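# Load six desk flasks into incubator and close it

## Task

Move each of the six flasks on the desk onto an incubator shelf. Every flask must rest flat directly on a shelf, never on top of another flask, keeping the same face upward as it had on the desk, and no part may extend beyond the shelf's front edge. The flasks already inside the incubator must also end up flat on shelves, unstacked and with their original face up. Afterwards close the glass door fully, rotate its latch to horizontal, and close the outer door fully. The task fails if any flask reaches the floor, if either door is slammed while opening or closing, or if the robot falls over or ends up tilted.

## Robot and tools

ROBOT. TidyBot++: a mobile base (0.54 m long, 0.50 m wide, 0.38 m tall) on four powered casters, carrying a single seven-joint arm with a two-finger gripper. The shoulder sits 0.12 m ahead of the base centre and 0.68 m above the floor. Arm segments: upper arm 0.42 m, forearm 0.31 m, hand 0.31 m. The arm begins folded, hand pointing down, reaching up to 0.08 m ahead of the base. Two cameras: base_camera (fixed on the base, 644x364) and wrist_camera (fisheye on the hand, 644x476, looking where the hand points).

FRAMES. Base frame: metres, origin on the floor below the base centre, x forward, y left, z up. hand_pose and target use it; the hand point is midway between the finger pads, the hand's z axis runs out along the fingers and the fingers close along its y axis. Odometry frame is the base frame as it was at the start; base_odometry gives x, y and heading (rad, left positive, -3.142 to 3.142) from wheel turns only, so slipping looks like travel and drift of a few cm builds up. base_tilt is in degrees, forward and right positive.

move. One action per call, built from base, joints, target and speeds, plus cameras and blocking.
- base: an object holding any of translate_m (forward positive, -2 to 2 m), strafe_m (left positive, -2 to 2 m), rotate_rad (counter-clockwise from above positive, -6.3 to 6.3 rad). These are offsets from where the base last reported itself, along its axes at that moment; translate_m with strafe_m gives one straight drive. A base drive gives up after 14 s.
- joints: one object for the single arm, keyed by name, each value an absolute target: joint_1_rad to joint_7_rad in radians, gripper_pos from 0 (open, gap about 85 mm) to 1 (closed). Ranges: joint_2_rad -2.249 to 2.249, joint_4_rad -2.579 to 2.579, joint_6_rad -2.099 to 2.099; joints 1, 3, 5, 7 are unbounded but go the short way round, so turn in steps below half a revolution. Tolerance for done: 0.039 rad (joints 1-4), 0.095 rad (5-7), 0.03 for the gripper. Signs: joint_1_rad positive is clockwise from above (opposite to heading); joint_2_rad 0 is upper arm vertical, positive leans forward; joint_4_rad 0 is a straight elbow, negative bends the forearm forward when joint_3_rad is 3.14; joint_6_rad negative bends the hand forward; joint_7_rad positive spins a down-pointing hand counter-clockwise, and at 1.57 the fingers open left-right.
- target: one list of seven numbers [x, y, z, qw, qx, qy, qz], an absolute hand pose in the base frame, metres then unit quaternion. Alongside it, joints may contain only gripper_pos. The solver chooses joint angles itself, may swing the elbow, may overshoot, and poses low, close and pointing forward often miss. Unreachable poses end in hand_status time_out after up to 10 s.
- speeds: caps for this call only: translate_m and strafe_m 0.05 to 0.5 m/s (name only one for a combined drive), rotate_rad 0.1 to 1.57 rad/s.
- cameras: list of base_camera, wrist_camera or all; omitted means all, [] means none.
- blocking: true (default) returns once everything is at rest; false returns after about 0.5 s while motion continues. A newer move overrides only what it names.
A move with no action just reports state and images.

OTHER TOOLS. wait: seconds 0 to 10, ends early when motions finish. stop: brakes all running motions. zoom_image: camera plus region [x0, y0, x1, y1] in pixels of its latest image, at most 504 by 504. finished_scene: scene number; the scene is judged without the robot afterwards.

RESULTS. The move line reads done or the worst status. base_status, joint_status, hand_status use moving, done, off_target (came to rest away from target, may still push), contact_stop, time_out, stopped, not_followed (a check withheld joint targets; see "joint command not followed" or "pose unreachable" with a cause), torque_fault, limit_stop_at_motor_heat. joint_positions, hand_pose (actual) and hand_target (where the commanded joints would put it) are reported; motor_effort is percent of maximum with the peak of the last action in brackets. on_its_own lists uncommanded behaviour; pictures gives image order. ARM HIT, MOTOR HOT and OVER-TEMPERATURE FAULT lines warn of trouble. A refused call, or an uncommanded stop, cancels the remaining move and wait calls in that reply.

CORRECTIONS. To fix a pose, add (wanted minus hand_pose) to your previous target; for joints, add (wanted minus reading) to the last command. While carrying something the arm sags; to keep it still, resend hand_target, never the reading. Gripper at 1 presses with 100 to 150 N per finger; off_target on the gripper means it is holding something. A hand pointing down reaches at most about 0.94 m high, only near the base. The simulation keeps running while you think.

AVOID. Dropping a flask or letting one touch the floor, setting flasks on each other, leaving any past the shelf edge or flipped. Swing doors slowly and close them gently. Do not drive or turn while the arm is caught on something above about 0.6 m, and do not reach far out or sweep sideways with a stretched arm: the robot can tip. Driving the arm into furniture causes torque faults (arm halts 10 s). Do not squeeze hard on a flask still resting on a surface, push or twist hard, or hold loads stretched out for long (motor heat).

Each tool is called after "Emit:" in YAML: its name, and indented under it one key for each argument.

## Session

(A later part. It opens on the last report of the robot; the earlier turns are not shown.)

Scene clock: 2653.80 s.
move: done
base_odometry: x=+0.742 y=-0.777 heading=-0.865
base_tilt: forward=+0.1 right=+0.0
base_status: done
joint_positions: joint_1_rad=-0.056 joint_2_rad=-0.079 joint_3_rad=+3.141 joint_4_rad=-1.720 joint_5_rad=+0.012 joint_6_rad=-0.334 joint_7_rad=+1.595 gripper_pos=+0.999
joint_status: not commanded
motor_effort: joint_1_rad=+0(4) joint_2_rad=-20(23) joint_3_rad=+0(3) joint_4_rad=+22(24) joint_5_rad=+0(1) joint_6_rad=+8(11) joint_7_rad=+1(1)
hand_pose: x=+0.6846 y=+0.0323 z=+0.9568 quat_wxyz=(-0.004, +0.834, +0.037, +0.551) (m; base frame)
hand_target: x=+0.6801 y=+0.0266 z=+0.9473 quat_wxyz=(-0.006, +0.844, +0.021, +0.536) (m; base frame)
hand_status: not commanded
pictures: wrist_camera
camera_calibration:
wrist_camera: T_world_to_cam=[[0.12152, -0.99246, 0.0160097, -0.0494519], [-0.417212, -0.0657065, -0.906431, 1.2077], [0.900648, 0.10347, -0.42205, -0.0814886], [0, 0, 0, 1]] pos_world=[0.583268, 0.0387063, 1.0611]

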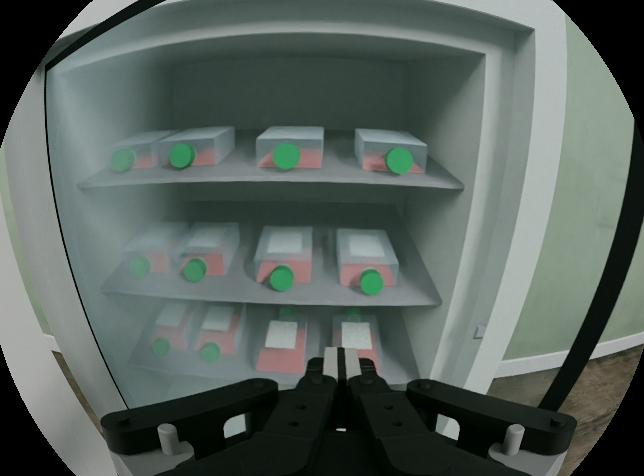

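Emit:
move:
  base: {"translate_m": 0.078, "strafe_m": -0.03}
  speeds: {"translate_m": 0.08}
  cameras: ["wrist_camera"]

Emit:
move:
  base: {"translate_m": 0.06, "strafe_m": -0.015}
  speeds: {"translate_m": 0.06}
  cameras: ["wrist_camera"]

Scene clock: 2659.90 s.
move: done
base_odometry: x=+0.769 y=-0.856 heading=-0.865
base_tilt: forward=+0.1 right=+0.0
base_status: done
joint_positions: joint_1_rad=-0.056 joint_2_rad=-0.077 joint_3_rad=+3.141 joint_4_rad=-1.720 joint_5_rad=+0.012 joint_6_rad=-0.335 joint_7_rad=+1.595 gripper_pos=+0.999
joint_status: not commanded
motor_effort: joint_1_rad=+0(1) joint_2_rad=-20(22) joint_3_rad=+0(2) joint_4_rad=+23(24) joint_5_rad=+0(1) joint_6_rad=+8(10) joint_7_rad=+1(2)
hand_pose: x=+0.6852 y=+0.0324 z=+0.9553 quat_wxyz=(-0.004, +0.835, +0.038, +0.549) (m; base frame)
hand_target: x=+0.6801 y=+0.0266 z=+0.9473 quat_wxyz=(-0.006, +0.844, +0.021, +0.536) (m; base frame)
hand_status: not commanded
pictures: wrist_camera
camera_calibration:
wrist_camera: T_world_to_cam=[[0.12166, -0.992446, 0.015809, -0.0493117], [-0.420035, -0.0659083, -0.905112, 1.20724], [0.899316, 0.103476, -0.42488, -0.0790323], [0, 0, 0, 1]] pos_world=[0.584158, 0.0388059, 1.05989]

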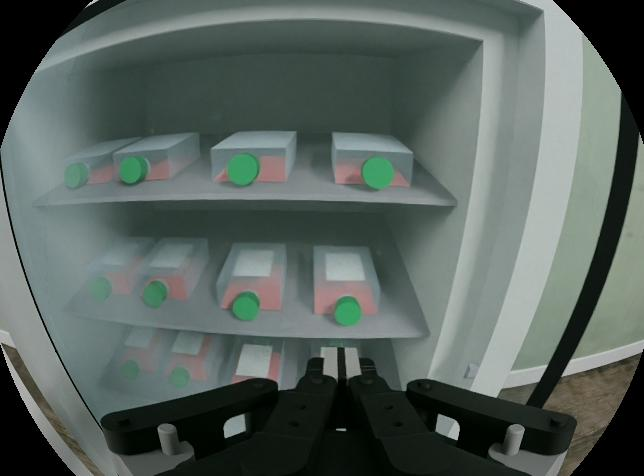

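Scene clock: 2661.43 s.
move: done
base_odometry: x=+0.797 y=-0.911 heading=-0.865
base_tilt: forward=+0.1 right=+0.0
base_status: done
joint_positions: joint_1_rad=-0.056 joint_2_rad=-0.078 joint_3_rad=+3.141 joint_4_rad=-1.720 joint_5_rad=+0.012 joint_6_rad=-0.335 joint_7_rad=+1.595 gripper_pos=+0.999
joint_status: not commanded
motor_effort: joint_1_rad=+0(1) joint_2_rad=-20(23) joint_3_rad=+0(1) joint_4_rad=+22(23) joint_5_rad=+0(1) joint_6_rad=+8(8) joint_7_rad=+1(1)
hand_pose: x=+0.6849 y=+0.0324 z=+0.9558 quat_wxyz=(-0.004, +0.834, +0.038, +0.550) (m; base frame)
hand_target: x=+0.6801 y=+0.0266 z=+0.9473 quat_wxyz=(-0.006, +0.844, +0.021, +0.536) (m; base frame)
hand_status: not commanded
pictures: wrist_camera
camera_calibration:
wrist_camera: T_world_to_cam=[[0.121691, -0.992442, 0.015785, -0.0492638], [-0.419227, -0.0658069, -0.905493, 1.20746], [0.899689, 0.103573, -0.424067, -0.0795452], [0, 0, 0, 1]] pos_world=[0.58376, 0.0388064, 1.06039]

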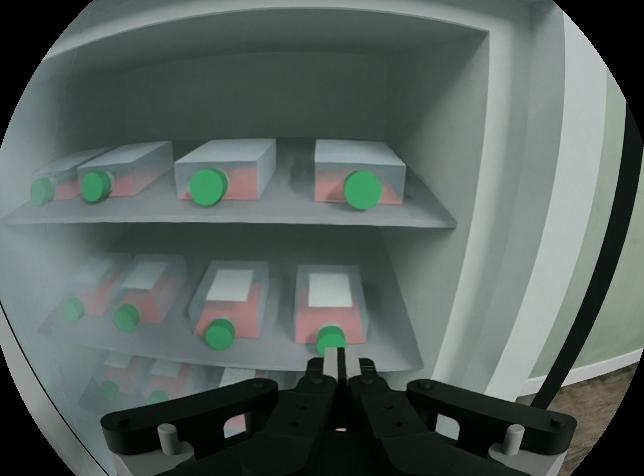

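Emit:
move:
  base: {"translate_m": 0.04, "strafe_m": -0.005}
  speeds: {"translate_m": 0.05}
  cameras: ["wrist_camera"]

Emit:
move:
  base: {"translate_m": 0.03}
  speeds: {"translate_m": 0.05}
  cameras: ["wrist_camera"]

Scene clock: 2666.93 s.
move: done
base_odometry: x=+0.819 y=-0.945 heading=-0.865
base_tilt: forward=+0.1 right=+0.0
base_status: done
joint_positions: joint_1_rad=-0.056 joint_2_rad=-0.079 joint_3_rad=+3.141 joint_4_rad=-1.720 joint_5_rad=+0.012 joint_6_rad=-0.337 joint_7_rad=+1.595 gripper_pos=+0.999
joint_status: not commanded
motor_effort: joint_1_rad=+0(1) joint_2_rad=-20(23) joint_3_rad=+0(1) joint_4_rad=+22(25) joint_5_rad=+0(1) joint_6_rad=+8(11) joint_7_rad=+1(1)
hand_pose: x=+0.6843 y=+0.0323 z=+0.9564 quat_wxyz=(-0.004, +0.834, +0.038, +0.550) (m; base frame)
hand_target: x=+0.6801 y=+0.0266 z=+0.9473 quat_wxyz=(-0.006, +0.844, +0.021, +0.536) (m; base frame)
hand_status: not commanded
pictures: wrist_camera
camera_calibration:
wrist_camera: T_world_to_cam=[[0.12169, -0.992442, 0.0158244, -0.0492398], [-0.418941, -0.0658094, -0.905625, 1.20763], [0.899822, 0.103576, -0.423783, -0.0791727], [0, 0, 0, 1]] pos_world=[0.583161, 0.0388064, 1.06089]

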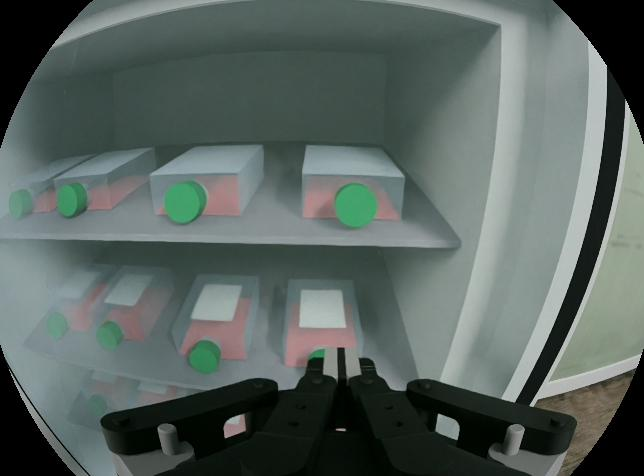

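Scene clock: 2668.03 s.
move: done
base_odometry: x=+0.838 y=-0.968 heading=-0.865
base_tilt: forward=+0.1 right=+0.0
base_status: done
joint_positions: joint_1_rad=-0.056 joint_2_rad=-0.079 joint_3_rad=+3.141 joint_4_rad=-1.720 joint_5_rad=+0.012 joint_6_rad=-0.337 joint_7_rad=+1.595 gripper_pos=+0.999
joint_status: not commanded
motor_effort: joint_1_rad=+0(1) joint_2_rad=-20(23) joint_3_rad=+0(1) joint_4_rad=+22(23) joint_5_rad=+0(1) joint_6_rad=+8(9) joint_7_rad=+1(1)
hand_pose: x=+0.6843 y=+0.0323 z=+0.9563 quat_wxyz=(-0.004, +0.834, +0.038, +0.550) (m; base frame)
hand_target: x=+0.6801 y=+0.0266 z=+0.9473 quat_wxyz=(-0.006, +0.844, +0.021, +0.536) (m; base frame)
hand_status: not commanded
pictures: wrist_camera
camera_calibration:
wrist_camera: T_world_to_cam=[[0.121691, -0.992442, 0.015785, -0.0492093], [-0.419227, -0.0658069, -0.905493, 1.20761], [0.899689, 0.103573, -0.424067, -0.0789257], [0, 0, 0, 1]] pos_world=[0.58326, 0.0388064, 1.06079]

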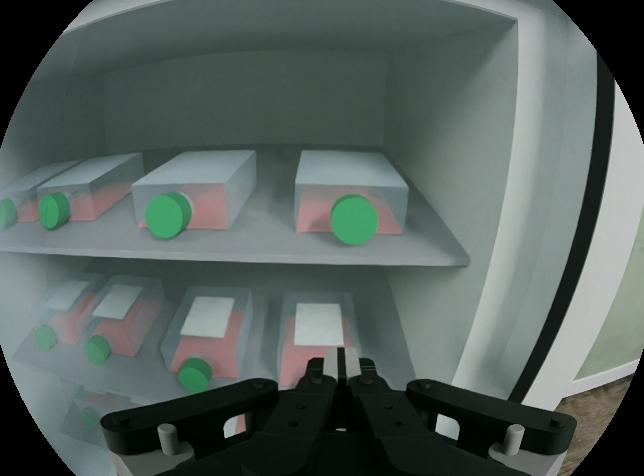

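Emit:
move:
  base: {"translate_m": 0.025}
  speeds: {"translate_m": 0.05}
  cameras: ["wrist_camera"]

Emit:
move:
  base: {"translate_m": 0.02}
  speeds: {"translate_m": 0.05}
  cameras: ["wrist_camera"]

Scene clock: 2673.33 s.
move: done
base_odometry: x=+0.855 y=-0.988 heading=-0.866
base_tilt: forward=+0.1 right=+0.0
base_status: done
joint_positions: joint_1_rad=-0.056 joint_2_rad=-0.080 joint_3_rad=+3.141 joint_4_rad=-1.720 joint_5_rad=+0.012 joint_6_rad=-0.337 joint_7_rad=+1.595 gripper_pos=+0.999
joint_status: not commanded
motor_effort: joint_1_rad=+0(1) joint_2_rad=-20(22) joint_3_rad=+0(1) joint_4_rad=+22(23) joint_5_rad=+0(1) joint_6_rad=+7(9) joint_7_rad=+0(1)
hand_pose: x=+0.6840 y=+0.0323 z=+0.9568 quat_wxyz=(-0.004, +0.834, +0.038, +0.550) (m; base frame)
hand_target: x=+0.6801 y=+0.0266 z=+0.9473 quat_wxyz=(-0.006, +0.844, +0.021, +0.536) (m; base frame)
hand_status: not commanded
pictures: wrist_camera
camera_calibration:
wrist_camera: T_world_to_cam=[[0.121678, -0.992442, 0.0159054, -0.0492886], [-0.418332, -0.0658079, -0.905907, 1.20782], [0.900107, 0.103575, -0.423178, -0.0795434], [0, 0, 0, 1]] pos_world=[0.582863, 0.0388064, 1.06129]

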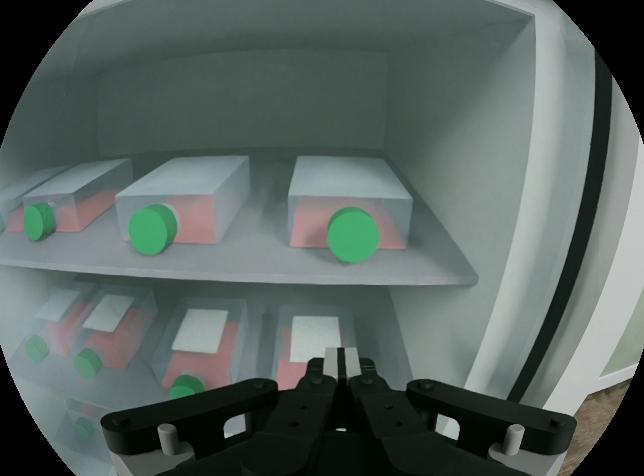

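Scene clock: 2674.23 s.
move: done
base_odometry: x=+0.868 y=-1.003 heading=-0.866
base_tilt: forward=+0.1 right=+0.0
base_status: done
joint_positions: joint_1_rad=-0.056 joint_2_rad=-0.081 joint_3_rad=+3.141 joint_4_rad=-1.720 joint_5_rad=+0.012 joint_6_rad=-0.337 joint_7_rad=+1.595 gripper_pos=+0.999
joint_status: not commanded
motor_effort: joint_1_rad=+0(1) joint_2_rad=-20(24) joint_3_rad=-1(1) joint_4_rad=+22(24) joint_5_rad=+0(1) joint_6_rad=+8(9) joint_7_rad=+1(1)
hand_pose: x=+0.6836 y=+0.0323 z=+0.9575 quat_wxyz=(-0.004, +0.834, +0.037, +0.551) (m; base frame)
hand_target: x=+0.6801 y=+0.0266 z=+0.9473 quat_wxyz=(-0.006, +0.844, +0.021, +0.536) (m; base frame)
hand_status: not commanded
pictures: wrist_camera
camera_calibration:
wrist_camera: T_world_to_cam=[[0.121619, -0.992449, 0.0159234, -0.04932], [-0.417529, -0.0657069, -0.906285, 1.20799], [0.900488, 0.103573, -0.422368, -0.0799544], [0, 0, 0, 1]] pos_world=[0.582366, 0.0387066, 1.0618]

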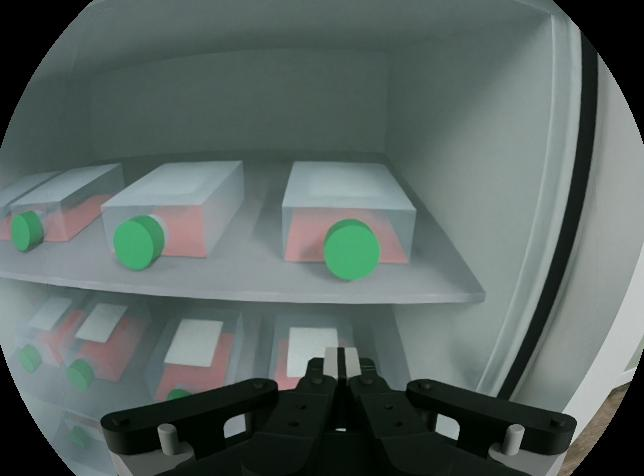

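Emit:
move:
  base: {"translate_m": 0.012}
  speeds: {"translate_m": 0.05}
  cameras: ["wrist_camera"]

Emit:
move:
  base: {"translate_m": 0.012}
  speeds: {"translate_m": 0.05}
  cameras: ["wrist_camera"]

Scene clock: 2680.47 s.
move: done
base_odometry: x=+0.875 y=-1.013 heading=-0.866
base_tilt: forward=+0.1 right=+0.0
base_status: done
joint_positions: joint_1_rad=-0.056 joint_2_rad=-0.078 joint_3_rad=+3.141 joint_4_rad=-1.719 joint_5_rad=+0.012 joint_6_rad=-0.337 joint_7_rad=+1.595 gripper_pos=+0.999
joint_status: not commanded
motor_effort: joint_1_rad=+0(1) joint_2_rad=-20(23) joint_3_rad=+0(1) joint_4_rad=+22(23) joint_5_rad=+0(1) joint_6_rad=+8(8) joint_7_rad=+1(1)
hand_pose: x=+0.6846 y=+0.0323 z=+0.9555 quat_wxyz=(-0.004, +0.835, +0.038, +0.549) (m; base frame)
hand_target: x=+0.6801 y=+0.0266 z=+0.9473 quat_wxyz=(-0.006, +0.844, +0.021, +0.536) (m; base frame)
hand_status: not commanded
pictures: wrist_camera
camera_calibration:
wrist_camera: T_world_to_cam=[[0.12167, -0.992446, 0.0157156, -0.049174], [-0.420726, -0.0659067, -0.904791, 1.20741], [0.898992, 0.103474, -0.425567, -0.077626], [0, 0, 0, 1]] pos_world=[0.583755, 0.0388059, 1.06019]

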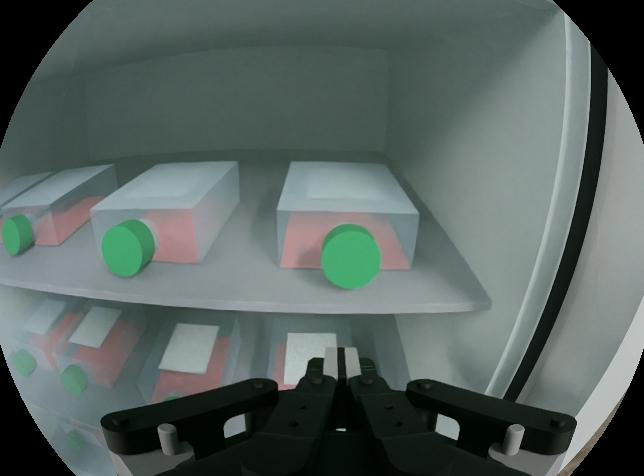

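Scene clock: 2681.23 s.
move: done
base_odometry: x=+0.883 y=-1.022 heading=-0.866
base_tilt: forward=+0.1 right=+0.0
base_status: done
joint_positions: joint_1_rad=-0.056 joint_2_rad=-0.095 joint_3_rad=+3.140 joint_4_rad=-1.724 joint_5_rad=+0.012 joint_6_rad=-0.358 joint_7_rad=+1.595 gripper_pos=+0.999
joint_status: not commanded
motor_effort: joint_1_rad=+0(2) joint_2_rad=-17(21) joint_3_rad=+0(3) joint_4_rad=+26(27) joint_5_rad=+0(1) joint_6_rad=+12(15) joint_7_rad=+0(1)
hand_pose: x=+0.6767 y=+0.0322 z=+0.9568 quat_wxyz=(-0.004, +0.837, +0.038, +0.546) (m; base frame)
hand_target: x=+0.6801 y=+0.0266 z=+0.9473 quat_wxyz=(-0.006, +0.844, +0.021, +0.536) (m; base frame)
hand_status: not commanded
pictures: wrist_camera
camera_calibration:
wrist_camera: T_world_to_cam=[[0.122266, -0.992378, 0.0153631, -0.0483994], [-0.42737, -0.0666121, -0.901619, 1.20673], [0.895771, 0.103672, -0.432258, -0.0612755], [0, 0, 0, 1]] pos_world=[0.576528, 0.038705, 1.06227]

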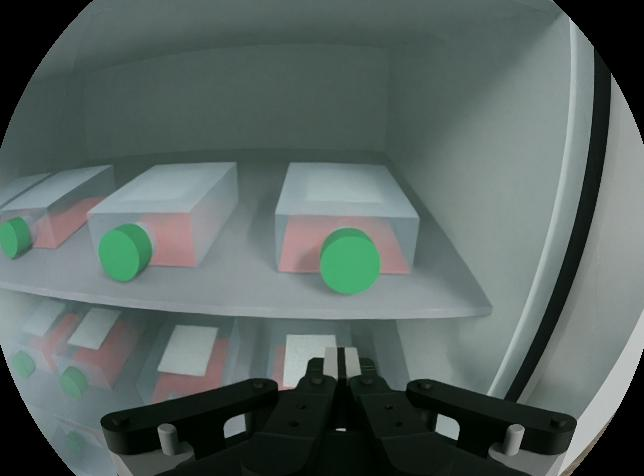

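Emit:
move:
  base: {"translate_m": -0.25}
  speeds: {"translate_m": 0.15}
  cameras: ["wrist_camera"]

Emit:
move:
  joints: {"joint_2_rad": 0.3, "joint_4_rad": -2.3, "joint_6_rad": 0.9, "gripper_pos": 0.0}
  cameras: ["wrist_camera"]

Scene clock: 2699.50 s.
move: done
base_odometry: x=+0.721 y=-0.831 heading=-0.866
base_tilt: forward=+0.1 right=+0.0
base_status: done
joint_positions: joint_1_rad=-0.056 joint_2_rad=-0.081 joint_3_rad=+3.140 joint_4_rad=-1.714 joint_5_rad=+0.012 joint_6_rad=-0.358 joint_7_rad=+1.595 gripper_pos=+0.999
joint_status: not commanded
motor_effort: joint_1_rad=+0(1) joint_2_rad=-20(24) joint_3_rad=+0(1) joint_4_rad=+22(24) joint_5_rad=-1(1) joint_6_rad=+8(11) joint_7_rad=+1(1)
hand_pose: x=+0.6819 y=+0.0325 z=+0.9553 quat_wxyz=(-0.004, +0.838, +0.038, +0.545) (m; base frame)
hand_target: x=+0.6801 y=+0.0266 z=+0.9473 quat_wxyz=(-0.006, +0.844, +0.021, +0.536) (m; base frame)
hand_status: not commanded
pictures: wrist_camera
camera_calibration:
wrist_camera: T_world_to_cam=[[0.1224, -0.992366, 0.0151117, -0.0485788], [-0.430464, -0.0668014, -0.900133, 1.20828], [0.89427, 0.103671, -0.435354, -0.0626753], [0, 0, 0, 1]] pos_world=[0.582116, 0.0390046, 1.06106]

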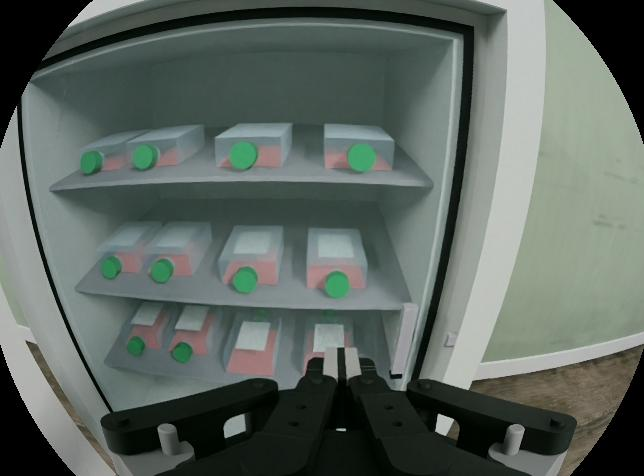

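Scene clock: 2701.80 s.
move: done
base_odometry: x=+0.721 y=-0.831 heading=-0.866
base_tilt: forward=+0.1 right=+0.0
base_status: not commanded
joint_positions: joint_1_rad=-0.056 joint_2_rad=+0.294 joint_3_rad=+3.140 joint_4_rad=-2.280 joint_5_rad=+0.012 joint_6_rad=+0.850 joint_7_rad=+1.595 gripper_pos=+0.000
joint_status: all done
motor_effort: joint_1_rad=+0(0) joint_2_rad=-27(29) joint_3_rad=-1(1) joint_4_rad=+14(22) joint_5_rad=+0(1) joint_6_rad=+8(9) joint_7_rad=+1(1)
hand_pose: x=+0.7164 y=+0.0384 z=+0.7723 quat_wxyz=(-0.012, +0.758, +0.037, +0.651) (m; base frame)
hand_target: x=+0.7122 y=+0.0462 z=+0.7741 quat_wxyz=(-0.036, +0.751, +0.030, +0.659) (m; base frame)
hand_status: not commanded
pictures: wrist_camera
camera_calibration:
wrist_camera: T_world_to_cam=[[0.128011, -0.991428, 0.0261355, -0.0567556], [-0.178097, -0.0489036, -0.982797, 0.941221], [0.975651, 0.121154, -0.182831, -0.427833], [0, 0, 0, 1]] pos_world=[0.59231, 0.0415939, 0.848292]

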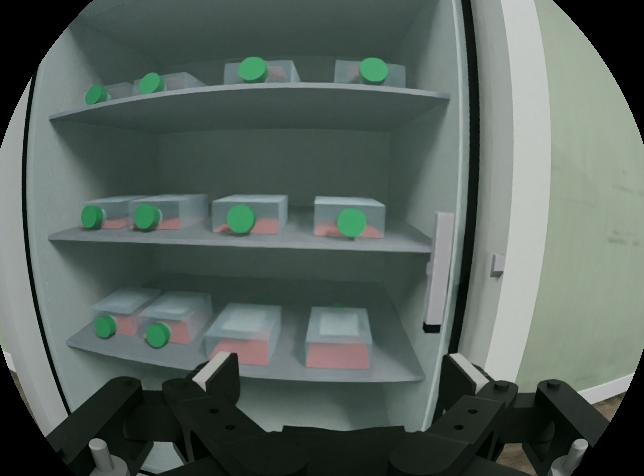

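Emit:
move:
  joints: {"joint_2_rad": 0.452, "joint_4_rad": -2.556, "joint_6_rad": 1.48}
  base: {"strafe_m": -0.082}
  speeds: {"strafe_m": 0.2}
  cameras: ["wrist_camera"]

Scene clock: 2713.27 s.
move: done
base_odometry: x=+0.658 y=-0.884 heading=-0.866
base_tilt: forward=+0.1 right=+0.0
base_status: done
joint_positions: joint_1_rad=-0.052 joint_2_rad=+0.444 joint_3_rad=+3.142 joint_4_rad=-2.538 joint_5_rad=+0.012 joint_6_rad=+1.430 joint_7_rad=+1.595 gripper_pos=+0.000
joint_status: all done
motor_effort: joint_1_rad=+0(4) joint_2_rad=-26(27) joint_3_rad=-1(2) joint_4_rad=+8(15) joint_5_rad=+0(1) joint_6_rad=+9(10) joint_7_rad=+1(1)
hand_pose: x=+0.6600 y=+0.0330 z=+0.7574 quat_wxyz=(-0.013, +0.700, +0.032, +0.714) (m; base frame)
hand_target: x=+0.6535 y=+0.0463 z=+0.7620 quat_wxyz=(-0.050, +0.691, +0.024, +0.720) (m; base frame)
hand_status: not commanded
pictures: wrist_camera
camera_calibration:
wrist_camera: T_world_to_cam=[[0.119902, -0.992251, 0.0325908, -0.0540196], [-0.00813507, -0.0338085, -0.999395, 0.81614], [0.992752, 0.119564, -0.0121257, -0.515432], [0, 0, 0, 1]] pos_world=[0.524813, 0.0356188, 0.811157]

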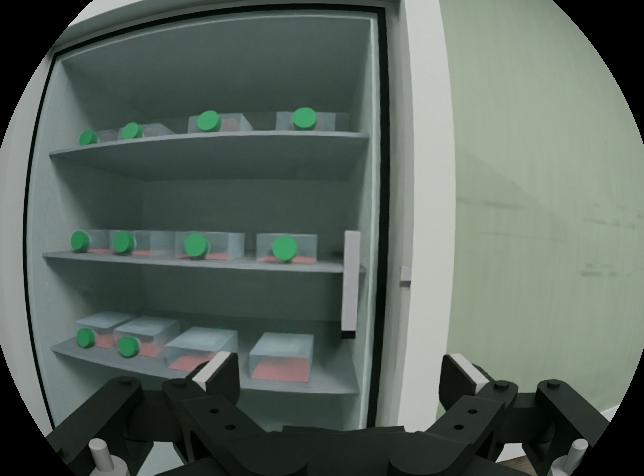

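Emit:
move:
  joints: {"joint_2_rad": 0.38, "joint_4_rad": -2.507, "joint_6_rad": 1.285}
  base: {"translate_m": 0.12}
  speeds: {"translate_m": 0.15}
  cameras: ["wrist_camera"]

Emit:
zoom_image:
  camera: "wrist_camera"
  region: [240, 180, 480, 420]

Scene clock: 2726.90 s.
move: done
base_odometry: x=+0.736 y=-0.976 heading=-0.866
base_tilt: forward=+0.1 right=+0.0
base_status: done
joint_positions: joint_1_rad=-0.052 joint_2_rad=+0.386 joint_3_rad=+3.142 joint_4_rad=-2.508 joint_5_rad=+0.012 joint_6_rad=+1.324 joint_7_rad=+1.595 gripper_pos=+0.000
joint_status: all done
motor_effort: joint_1_rad=+0(1) joint_2_rad=-25(27) joint_3_rad=+0(1) joint_4_rad=+10(11) joint_5_rad=+0(1) joint_6_rad=+8(10) joint_7_rad=+0(1)
hand_pose: x=+0.6647 y=+0.0332 z=+0.7668 quat_wxyz=(-0.013, +0.706, +0.032, +0.707) (m; base frame)
hand_target: x=+0.6633 y=+0.0463 z=+0.7585 quat_wxyz=(-0.046, +0.718, +0.027, +0.694) (m; base frame)
hand_status: not commanded
pictures: wrist_camera
camera_calibration:
wrist_camera: T_world_to_cam=[[0.120278, -0.992209, 0.0324611, -0.0547899], [-0.0274107, -0.0360053, -0.998976, 0.838081], [0.992362, 0.119265, -0.0315278, -0.504769], [0, 0, 0, 1]] pos_world=[0.530476, 0.0360137, 0.823086]

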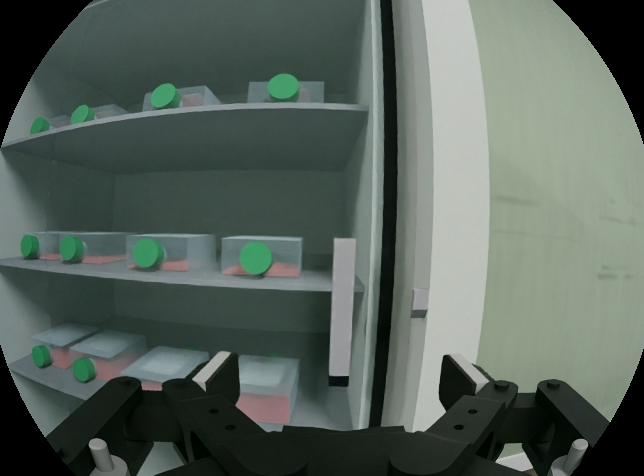

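Scaled by 2.100.

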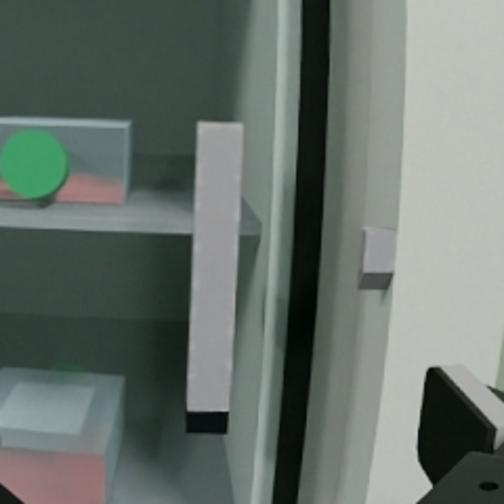

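Emit:
move:
  joints: {"joint_2_rad": 0.37, "gripper_pos": 0.5}
  base: {"translate_m": 0.06, "strafe_m": 0.004}
  speeds: {"translate_m": 0.1}
  cameras: ["wrist_camera"]

Emit:
zoom_image:
  camera: "wrist_camera"
  region: [240, 180, 480, 420]

Scene clock: 2743.07 s.
move: done
base_odometry: x=+0.778 y=-1.019 heading=-0.867
base_tilt: forward=+0.1 right=+0.0
base_status: done
joint_positions: joint_1_rad=-0.052 joint_2_rad=+0.374 joint_3_rad=+3.142 joint_4_rad=-2.506 joint_5_rad=+0.012 joint_6_rad=+1.324 joint_7_rad=+1.595 gripper_pos=+0.500
joint_status: all done
motor_effort: joint_1_rad=+0(1) joint_2_rad=-25(27) joint_3_rad=+0(1) joint_4_rad=+10(12) joint_5_rad=+0(1) joint_6_rad=+8(9) joint_7_rad=+1(1)
hand_pose: x=+0.6642 y=+0.0332 z=+0.7740 quat_wxyz=(-0.013, +0.702, +0.032, +0.712) (m; base frame)
hand_target: x=+0.6625 y=+0.0462 z=+0.7640 quat_wxyz=(-0.046, +0.714, +0.027, +0.698) (m; base frame)
hand_status: not commanded
pictures: wrist_camera
camera_calibration:
wrist_camera: T_world_to_cam=[[0.119912, -0.992222, 0.0334107, -0.0555002], [-0.0137198, -0.0353065, -0.999282, 0.836365], [0.99269, 0.119367, -0.0178468, -0.514837], [0, 0, 0, 1]] pos_world=[0.529203, 0.0359153, 0.828431]

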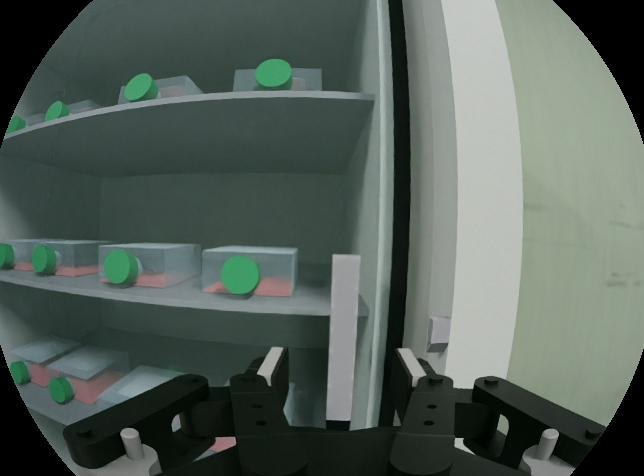

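Scaled by 2.100.

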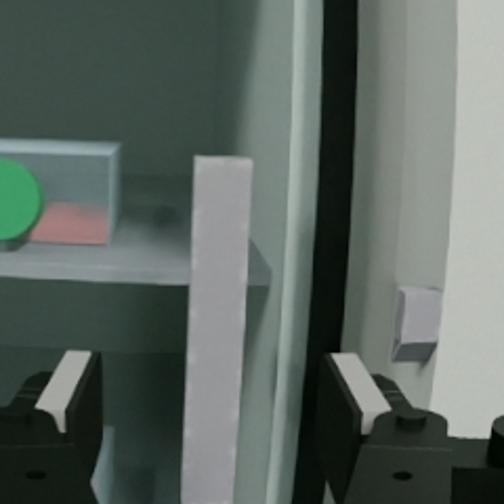

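Emit:
move:
  base: {"translate_m": 0.058}
  speeds: {"translate_m": 0.06}
  cameras: ["wrist_camera"]

Scene clock: 2753.20 s.
move: done
base_odometry: x=+0.816 y=-1.064 heading=-0.866
base_tilt: forward=+0.1 right=+0.0
base_status: done
joint_positions: joint_1_rad=-0.052 joint_2_rad=+0.374 joint_3_rad=+3.142 joint_4_rad=-2.506 joint_5_rad=+0.012 joint_6_rad=+1.324 joint_7_rad=+1.595 gripper_pos=+0.500
joint_status: not commanded
motor_effort: joint_1_rad=+0(1) joint_2_rad=-25(27) joint_3_rad=+0(1) joint_4_rad=+10(11) joint_5_rad=+0(1) joint_6_rad=+9(9) joint_7_rad=+0(1)
hand_pose: x=+0.6641 y=+0.0332 z=+0.7744 quat_wxyz=(-0.013, +0.701, +0.032, +0.712) (m; base frame)
hand_target: x=+0.6625 y=+0.0462 z=+0.7640 quat_wxyz=(-0.046, +0.714, +0.027, +0.698) (m; base frame)
hand_status: not commanded
pictures: wrist_camera
camera_calibration:
wrist_camera: T_world_to_cam=[[0.119885, -0.992226, 0.0333981, -0.0554734], [-0.0129273, -0.035198, -0.999297, 0.836255], [0.992704, 0.119369, -0.0170465, -0.515404], [0, 0, 0, 1]] pos_world=[0.529104, 0.0359155, 0.828734]

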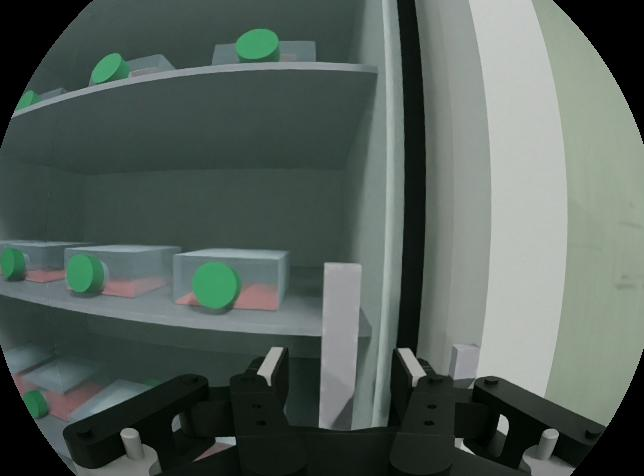

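Emit:
move:
  base: {"translate_m": 0.018}
  speeds: {"translate_m": 0.05}
  cameras: ["wrist_camera"]

Scene clock: 2757.00 s.
move: done
base_odometry: x=+0.828 y=-1.077 heading=-0.866
base_tilt: forward=+0.1 right=+0.0
base_status: done
joint_positions: joint_1_rad=-0.052 joint_2_rad=+0.373 joint_3_rad=+3.142 joint_4_rad=-2.506 joint_5_rad=+0.012 joint_6_rad=+1.324 joint_7_rad=+1.595 gripper_pos=+0.500
joint_status: not commanded
motor_effort: joint_1_rad=+0(1) joint_2_rad=-25(28) joint_3_rad=+0(1) joint_4_rad=+10(11) joint_5_rad=+0(1) joint_6_rad=+8(9) joint_7_rad=+0(1)
hand_pose: x=+0.6641 y=+0.0332 z=+0.7746 quat_wxyz=(-0.013, +0.701, +0.032, +0.712) (m; base frame)
hand_target: x=+0.6625 y=+0.0462 z=+0.7640 quat_wxyz=(-0.046, +0.714, +0.027, +0.698) (m; base frame)
hand_status: not commanded
pictures: wrist_camera
camera_calibration:
wrist_camera: T_world_to_cam=[[0.119872, -0.992226, 0.0334463, -0.0555134], [-0.0125257, -0.0351981, -0.999302, 0.836248], [0.99271, 0.119369, -0.0166476, -0.515736], [0, 0, 0, 1]] pos_world=[0.529105, 0.0359155, 0.828935]

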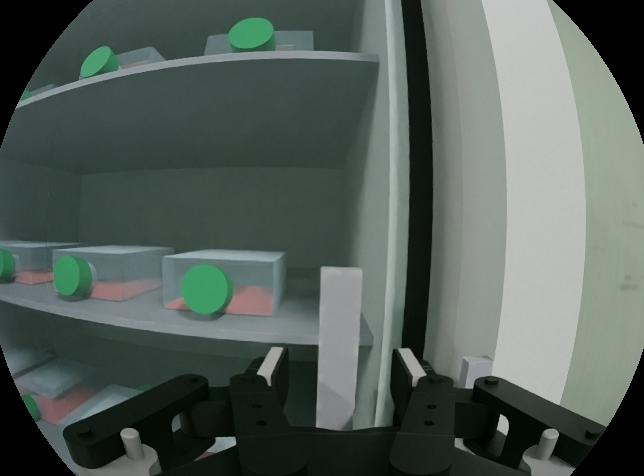

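Emit:
move:
  joints: {"gripper_pos": 0.92}
  cameras: ["wrist_camera"]

Scene clock: 2760.80 s.
move: off_target
base_odometry: x=+0.827 y=-1.077 heading=-0.866
base_tilt: forward=+0.1 right=+0.0
base_status: not commanded
joint_positions: joint_1_rad=-0.053 joint_2_rad=+0.372 joint_3_rad=+3.141 joint_4_rad=-2.507 joint_5_rad=+0.015 joint_6_rad=+1.324 joint_7_rad=+1.595 gripper_pos=+0.861
joint_status: gripper_pos off_target (ended at +0.861, target +0.920)
motor_effort: joint_1_rad=+0(2) joint_2_rad=-25(26) joint_3_rad=+0(3) joint_4_rad=+10(13) joint_5_rad=-1(3) joint_6_rad=+9(10) joint_7_rad=+1(1)
hand_pose: x=+0.6636 y=+0.0349 z=+0.7746 quat_wxyz=(-0.014, +0.701, +0.034, +0.712) (m; base frame)
hand_target: x=+0.6625 y=+0.0462 z=+0.7640 quat_wxyz=(-0.046, +0.714, +0.027, +0.698) (m; base frame)
hand_status: not commanded
pictures: wrist_camera
camera_calibration:
wrist_camera: T_world_to_cam=[[0.124464, -0.991657, 0.0335533, -0.0568821], [-0.0126488, -0.0353992, -0.999293, 0.836344], [0.992144, 0.123951, -0.0169492, -0.514961], [0, 0, 0, 1]] pos_world=[0.528574, 0.0370286, 0.828933]

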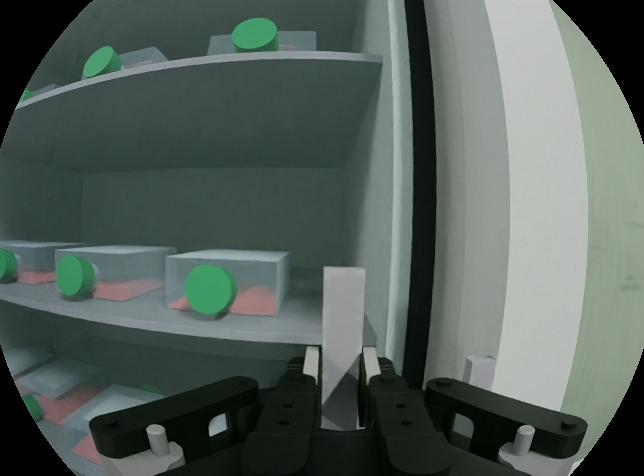

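Emit:
move:
  joints: {"joint_7_rad": 2.1}
  cameras: ["wrist_camera"]

Scene clock: 2766.77 s.
move: done
base_odometry: x=+0.827 y=-1.077 heading=-0.866
base_tilt: forward=+0.1 right=+0.0
base_status: not commanded
joint_positions: joint_1_rad=-0.057 joint_2_rad=+0.374 joint_3_rad=+3.138 joint_4_rad=-2.508 joint_5_rad=+0.021 joint_6_rad=+1.323 joint_7_rad=+2.041 gripper_pos=+0.861
joint_status: all done
motor_effort: joint_1_rad=+3(4) joint_2_rad=-27(28) joint_3_rad=+3(3) joint_4_rad=+13(14) joint_5_rad=-4(4) joint_6_rad=+10(11) joint_7_rad=+1(2)
hand_pose: x=+0.6631 y=+0.0405 z=+0.7733 quat_wxyz=(+0.139, +0.676, +0.193, +0.698) (m; base frame)
hand_target: x=+0.6625 y=+0.0462 z=+0.7640 quat_wxyz=(+0.152, +0.678, +0.227, +0.683) (m; base frame)
hand_status: not commanded
pictures: wrist_camera
camera_calibration:
wrist_camera: T_world_to_cam=[[0.123288, -0.878876, 0.460844, -0.385435], [0.0182138, -0.462304, -0.886534, 0.744955], [0.992204, 0.117693, -0.040989, -0.496352], [0, 0, 0, 1]] pos_world=[0.526434, 0.0640639, 0.817708]

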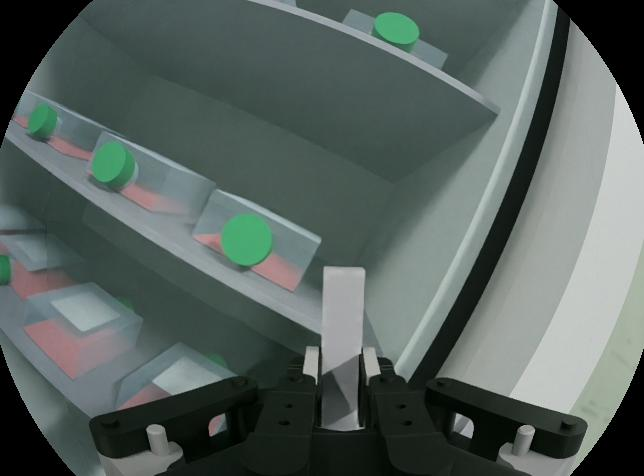

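Emit:
move:
  joints: {"joint_7_rad": 2.6}
  cameras: ["wrist_camera"]

Scene clock: 2772.43 s.
move: done
base_odometry: x=+0.827 y=-1.077 heading=-0.866
base_tilt: forward=+0.1 right=+0.0
base_status: not commanded
joint_positions: joint_1_rad=-0.062 joint_2_rad=+0.380 joint_3_rad=+3.134 joint_4_rad=-2.510 joint_5_rad=+0.023 joint_6_rad=+1.323 joint_7_rad=+2.530 gripper_pos=+0.861
joint_status: all done
motor_effort: joint_1_rad=+5(5) joint_2_rad=-28(29) joint_3_rad=+4(4) joint_4_rad=+14(15) joint_5_rad=-4(5) joint_6_rad=+11(12) joint_7_rad=+0(2)
hand_pose: x=+0.6625 y=+0.0457 z=+0.7691 quat_wxyz=(+0.299, +0.610, +0.355, +0.642) (m; base frame)
hand_target: x=+0.6625 y=+0.0462 z=+0.7640 quat_wxyz=(+0.317, +0.601, +0.387, +0.624) (m; base frame)
hand_status: not commanded
pictures: wrist_camera
camera_calibration:
wrist_camera: T_world_to_cam=[[0.106155, -0.559144, 0.822247, -0.660113], [0.0474874, -0.823125, -0.565871, 0.494036], [0.993215, 0.0991164, -0.0608264, -0.481147], [0, 0, 0, 1]] pos_world=[0.524496, 0.0852445, 0.79307]

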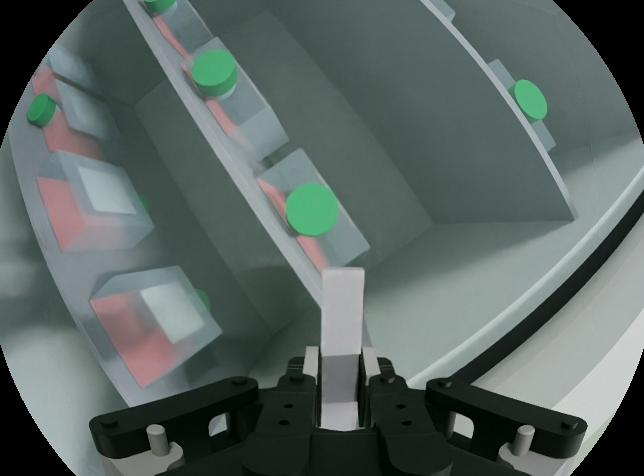

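Emit:
move:
  joints: {"joint_7_rad": 2.95, "joint_2_rad": 0.382}
  cameras: ["wrist_camera"]

Emit:
move:
  joints: {"joint_7_rad": 3.12, "joint_2_rad": 0.388}
  cameras: ["wrist_camera"]

Scene clock: 2785.17 s.
move: done
base_odometry: x=+0.827 y=-1.077 heading=-0.866
base_tilt: forward=+0.1 right=+0.0
base_status: not commanded
joint_positions: joint_1_rad=-0.064 joint_2_rad=+0.387 joint_3_rad=+3.133 joint_4_rad=-2.512 joint_5_rad=+0.026 joint_6_rad=+1.323 joint_7_rad=+2.885 gripper_pos=+0.861
joint_status: all done
motor_effort: joint_1_rad=+5(5) joint_2_rad=-28(29) joint_3_rad=+4(5) joint_4_rad=+14(15) joint_5_rad=-5(5) joint_6_rad=+11(11) joint_7_rad=+0(1)
hand_pose: x=+0.6623 y=+0.0479 z=+0.7644 quat_wxyz=(+0.404, +0.539, +0.461, +0.578) (m; base frame)
hand_target: x=+0.6634 y=+0.0463 z=+0.7574 quat_wxyz=(+0.418, +0.527, +0.489, +0.556) (m; base frame)
hand_status: not commanded
pictures: wrist_camera
camera_calibration:
wrist_camera: T_world_to_cam=[[0.0864715, -0.238568, 0.967268, -0.768189], [0.0626185, -0.967684, -0.244268, 0.244328], [0.994284, 0.0816911, -0.0687383, -0.475241], [0, 0, 0, 1]] pos_world=[0.523651, 0.0919898, 0.770059]

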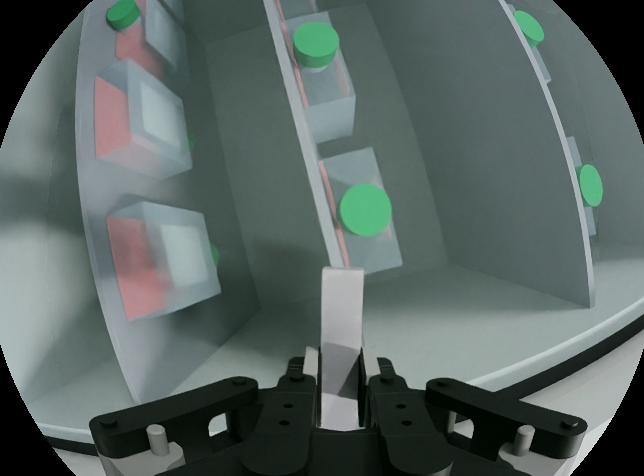

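Scene clock: 2786.10 s.
move: done
base_odometry: x=+0.827 y=-1.077 heading=-0.866
base_tilt: forward=+0.1 right=+0.0
base_status: not commanded
joint_positions: joint_1_rad=-0.064 joint_2_rad=+0.392 joint_3_rad=+3.133 joint_4_rad=-2.513 joint_5_rad=+0.026 joint_6_rad=+1.323 joint_7_rad=+3.073 gripper_pos=+0.861
joint_status: all done
motor_effort: joint_1_rad=+5(6) joint_2_rad=-27(29) joint_3_rad=+3(5) joint_4_rad=+14(15) joint_5_rad=-5(5) joint_6_rad=+10(11) joint_7_rad=+1(1)
hand_pose: x=+0.6623 y=+0.0484 z=+0.7616 quat_wxyz=(+0.455, +0.495, +0.511, +0.536) (m; base frame)
hand_target: x=+0.6639 y=+0.0463 z=+0.7541 quat_wxyz=(+0.462, +0.485, +0.533, +0.517) (m; base frame)
hand_status: not commanded
pictures: wrist_camera
camera_calibration:
wrist_camera: T_world_to_cam=[[0.0742476, -0.0537637, 0.99579, -0.78791], [0.0674199, -0.99599, -0.0588015, 0.101082], [0.994958, 0.0715019, -0.0703251, -0.474245], [0, 0, 0, 1]] pos_world=[0.52354, 0.0922248, 0.757185]

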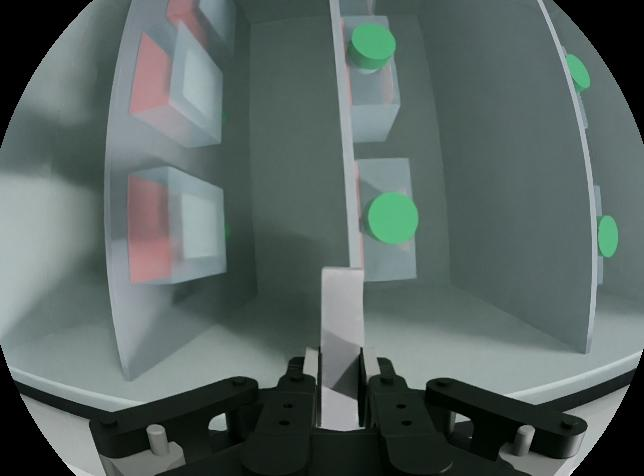

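Emit:
move:
  joints: {"joint_7_rad": 3.18, "joint_2_rad": 0.392}
  cameras: ["wrist_camera"]

Scene clock: 2789.27 s.
move: done
base_odometry: x=+0.827 y=-1.077 heading=-0.866
base_tilt: forward=+0.1 right=+0.0
base_status: not commanded
joint_positions: joint_1_rad=-0.064 joint_2_rad=+0.393 joint_3_rad=+3.133 joint_4_rad=-2.514 joint_5_rad=+0.027 joint_6_rad=+1.323 joint_7_rad=+3.133 gripper_pos=+0.861
joint_status: all done
motor_effort: joint_1_rad=+5(5) joint_2_rad=-27(28) joint_3_rad=+4(4) joint_4_rad=+13(15) joint_5_rad=-5(5) joint_6_rad=+10(11) joint_7_rad=+0(1)
hand_pose: x=+0.6622 y=+0.0485 z=+0.7607 quat_wxyz=(+0.470, +0.480, +0.526, +0.522) (m; base frame)
hand_target: x=+0.6642 y=+0.0463 z=+0.7519 quat_wxyz=(+0.476, +0.470, +0.548, +0.502) (m; base frame)
hand_status: not commanded
pictures: wrist_camera
camera_calibration:
wrist_camera: T_world_to_cam=[[0.0701515, 0.00559693, 0.997521, -0.788543], [0.0684435, -0.997655, 0.000784338, 0.0550972], [0.995186, 0.0682188, -0.0703701, -0.474205], [0, 0, 0, 1]] pos_world=[0.523469, 0.091731, 0.753175]

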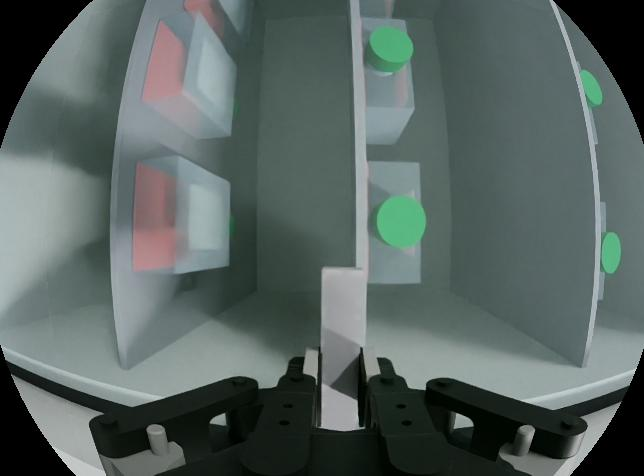

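Emit:
move:
  joints: {"joint_7_rad": 3.205}
  cameras: ["wrist_camera"]

Scene clock: 2801.57 s.
move: done
base_odometry: x=+0.827 y=-1.077 heading=-0.866
base_tilt: forward=+0.1 right=+0.0
base_status: not commanded
joint_positions: joint_1_rad=-0.064 joint_2_rad=+0.394 joint_3_rad=+3.133 joint_4_rad=-2.514 joint_5_rad=+0.027 joint_6_rad=+1.323 joint_7_rad=+3.153 gripper_pos=+0.861
joint_status: all done
motor_effort: joint_1_rad=+5(5) joint_2_rad=-26(28) joint_3_rad=+4(4) joint_4_rad=+14(14) joint_5_rad=-5(5) joint_6_rad=+9(10) joint_7_rad=+1(1)
hand_pose: x=+0.6622 y=+0.0485 z=+0.7604 quat_wxyz=(+0.475, +0.474, +0.531, +0.517) (m; base frame)
hand_target: x=+0.6642 y=+0.0463 z=+0.7519 quat_wxyz=(+0.482, +0.463, +0.554, +0.496) (m; base frame)
hand_status: not commanded
pictures: wrist_camera
camera_calibration:
wrist_camera: T_world_to_cam=[[0.068774, 0.0258217, 0.997298, -0.788146], [0.0686881, -0.997415, 0.021088, 0.0395504], [0.995265, 0.0670522, -0.0703699, -0.474236], [0, 0, 0, 1]] pos_world=[0.523478, 0.0915981, 0.75181]

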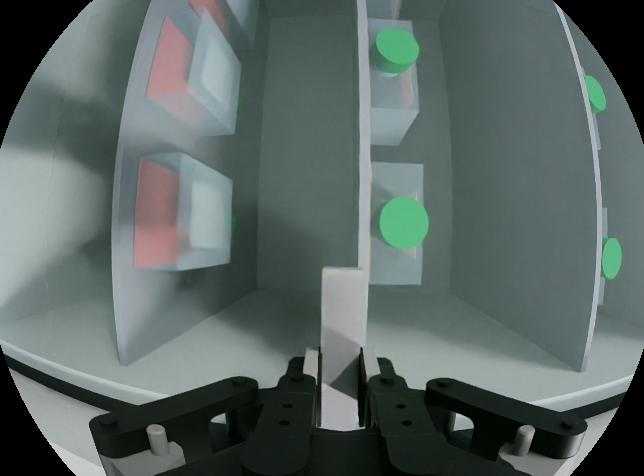

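Emit:
move:
  joints: {"gripper_pos": 0.6}
  cameras: ["wrist_camera"]

Emit:
move:
  base: {"translate_m": -0.12}
  speeds: {"translate_m": 0.1}
  cameras: ["wrist_camera"]

Scene clock: 2810.80 s.
move: done
base_odometry: x=+0.827 y=-1.077 heading=-0.866
base_tilt: forward=+0.1 right=+0.0
base_status: not commanded
joint_positions: joint_1_rad=-0.057 joint_2_rad=+0.394 joint_3_rad=+3.141 joint_4_rad=-2.507 joint_5_rad=+0.027 joint_6_rad=+1.323 joint_7_rad=+3.153 gripper_pos=+0.600
joint_status: all done
motor_effort: joint_1_rad=+0(5) joint_2_rad=-25(27) joint_3_rad=-1(4) joint_4_rad=+10(13) joint_5_rad=+0(5) joint_6_rad=+9(9) joint_7_rad=+0(1)
hand_pose: x=+0.6651 y=+0.0410 z=+0.7629 quat_wxyz=(+0.481, +0.476, +0.527, +0.514) (m; base frame)
hand_target: x=+0.6642 y=+0.0463 z=+0.7519 quat_wxyz=(+0.482, +0.463, +0.554, +0.496) (m; base frame)
hand_status: not commanded
pictures: wrist_camera
camera_calibration:
wrist_camera: T_world_to_cam=[[0.0623852, 0.0276632, 0.997669, -0.786642], [0.0542452, -0.998232, 0.0242869, 0.0391004], [0.996577, 0.0526036, -0.0637755, -0.481694], [0, 0, 0, 1]] pos_world=[0.526999, 0.0861312, 0.753138]

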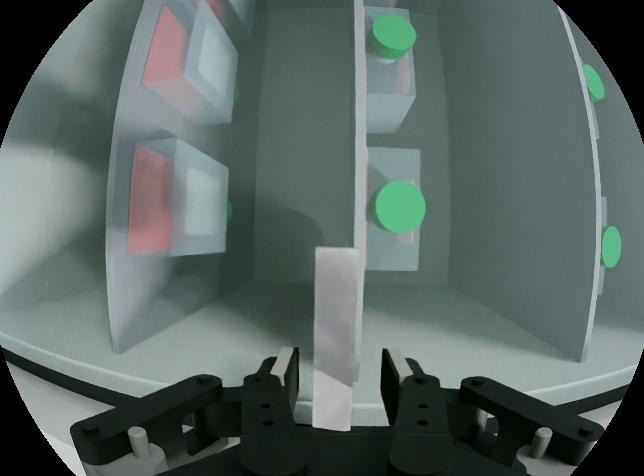

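Scene clock: 2812.53 s.
move: done
base_odometry: x=+0.750 y=-0.986 heading=-0.866
base_tilt: forward=+0.1 right=+0.0
base_status: done
joint_positions: joint_1_rad=-0.057 joint_2_rad=+0.393 joint_3_rad=+3.141 joint_4_rad=-2.507 joint_5_rad=+0.027 joint_6_rad=+1.323 joint_7_rad=+3.153 gripper_pos=+0.600
joint_status: not commanded
motor_effort: joint_1_rad=+0(1) joint_2_rad=-25(27) joint_3_rad=+0(1) joint_4_rad=+9(12) joint_5_rad=+0(1) joint_6_rad=+8(9) joint_7_rad=+1(1)
hand_pose: x=+0.6652 y=+0.0410 z=+0.7634 quat_wxyz=(+0.482, +0.475, +0.526, +0.515) (m; base frame)
hand_target: x=+0.6642 y=+0.0463 z=+0.7519 quat_wxyz=(+0.482, +0.463, +0.554, +0.496) (m; base frame)
hand_status: not commanded
pictures: wrist_camera
camera_calibration:
wrist_camera: T_world_to_cam=[[0.0612902, 0.027605, 0.997738, -0.786528], [0.0542186, -0.998234, 0.0242881, 0.039093], [0.996646, 0.0526073, -0.0626786, -0.482739], [0, 0, 0, 1]] pos_world=[0.527207, 0.0861316, 0.753542]

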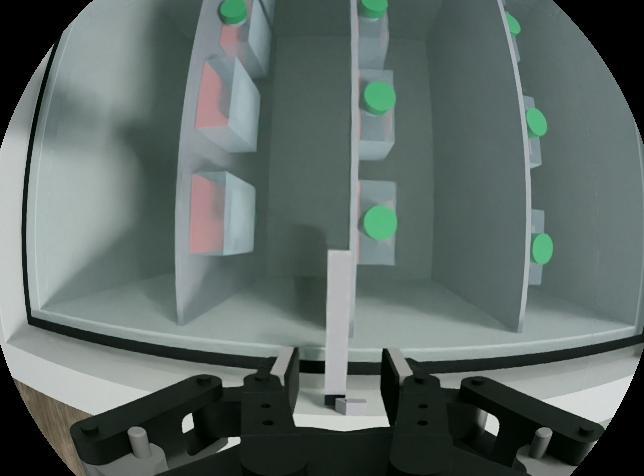

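Emit:
move:
  joints: {"joint_7_rad": 1.66, "joint_1_rad": -0.06}
  base: {"translate_m": -0.06}
  speeds: {"translate_m": 0.1}
  cameras: ["wrist_camera"]

Emit:
zoom_image:
  camera: "wrist_camera"
  region: [260, 180, 460, 380]

Scene clock: 2818.50 s.
move: done
base_odometry: x=+0.711 y=-0.940 heading=-0.866
base_tilt: forward=+0.1 right=+0.0
base_status: done
joint_positions: joint_1_rad=-0.057 joint_2_rad=+0.392 joint_3_rad=+3.141 joint_4_rad=-2.506 joint_5_rad=+0.027 joint_6_rad=+1.323 joint_7_rad=+1.727 gripper_pos=+0.600
joint_status: all done
motor_effort: joint_1_rad=+0(1) joint_2_rad=-25(27) joint_3_rad=+0(2) joint_4_rad=+10(11) joint_5_rad=-1(1) joint_6_rad=+9(9) joint_7_rad=+0(1)
hand_pose: x=+0.6652 y=+0.0410 z=+0.7639 quat_wxyz=(+0.028, +0.704, +0.087, +0.705) (m; base frame)
hand_target: x=+0.6639 y=+0.0490 z=+0.7519 quat_wxyz=(-0.002, +0.718, +0.075, +0.692) (m; base frame)
hand_status: not commanded
pictures: wrist_camera
camera_calibration:
wrist_camera: T_world_to_cam=[[0.140393, -0.976115, 0.165797, -0.16289], [-0.0205101, -0.170286, -0.985181, 0.825927], [0.989883, 0.134912, -0.0439273, -0.495858], [0, 0, 0, 1]] pos_world=[0.53065, 0.0485421, 0.818913]

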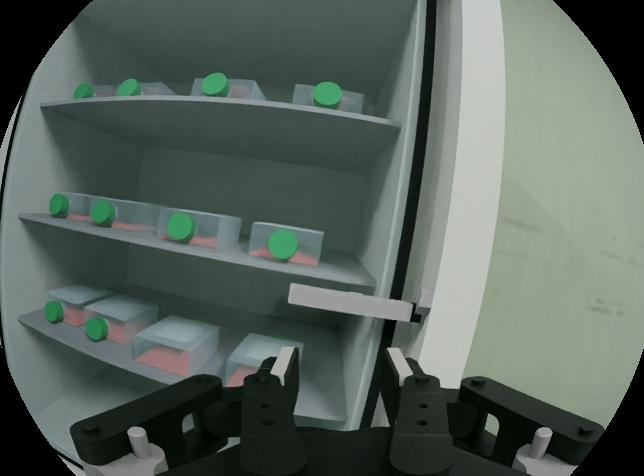

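Scaled by 2.520.

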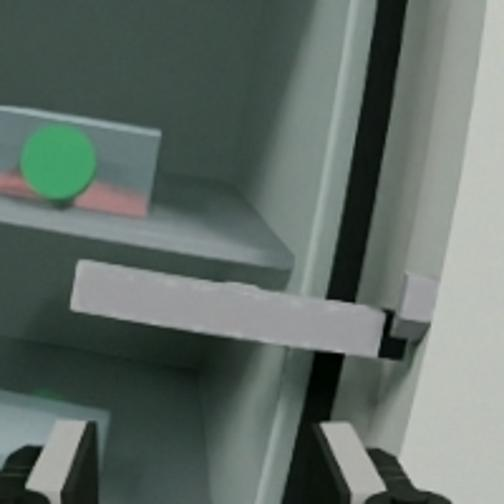

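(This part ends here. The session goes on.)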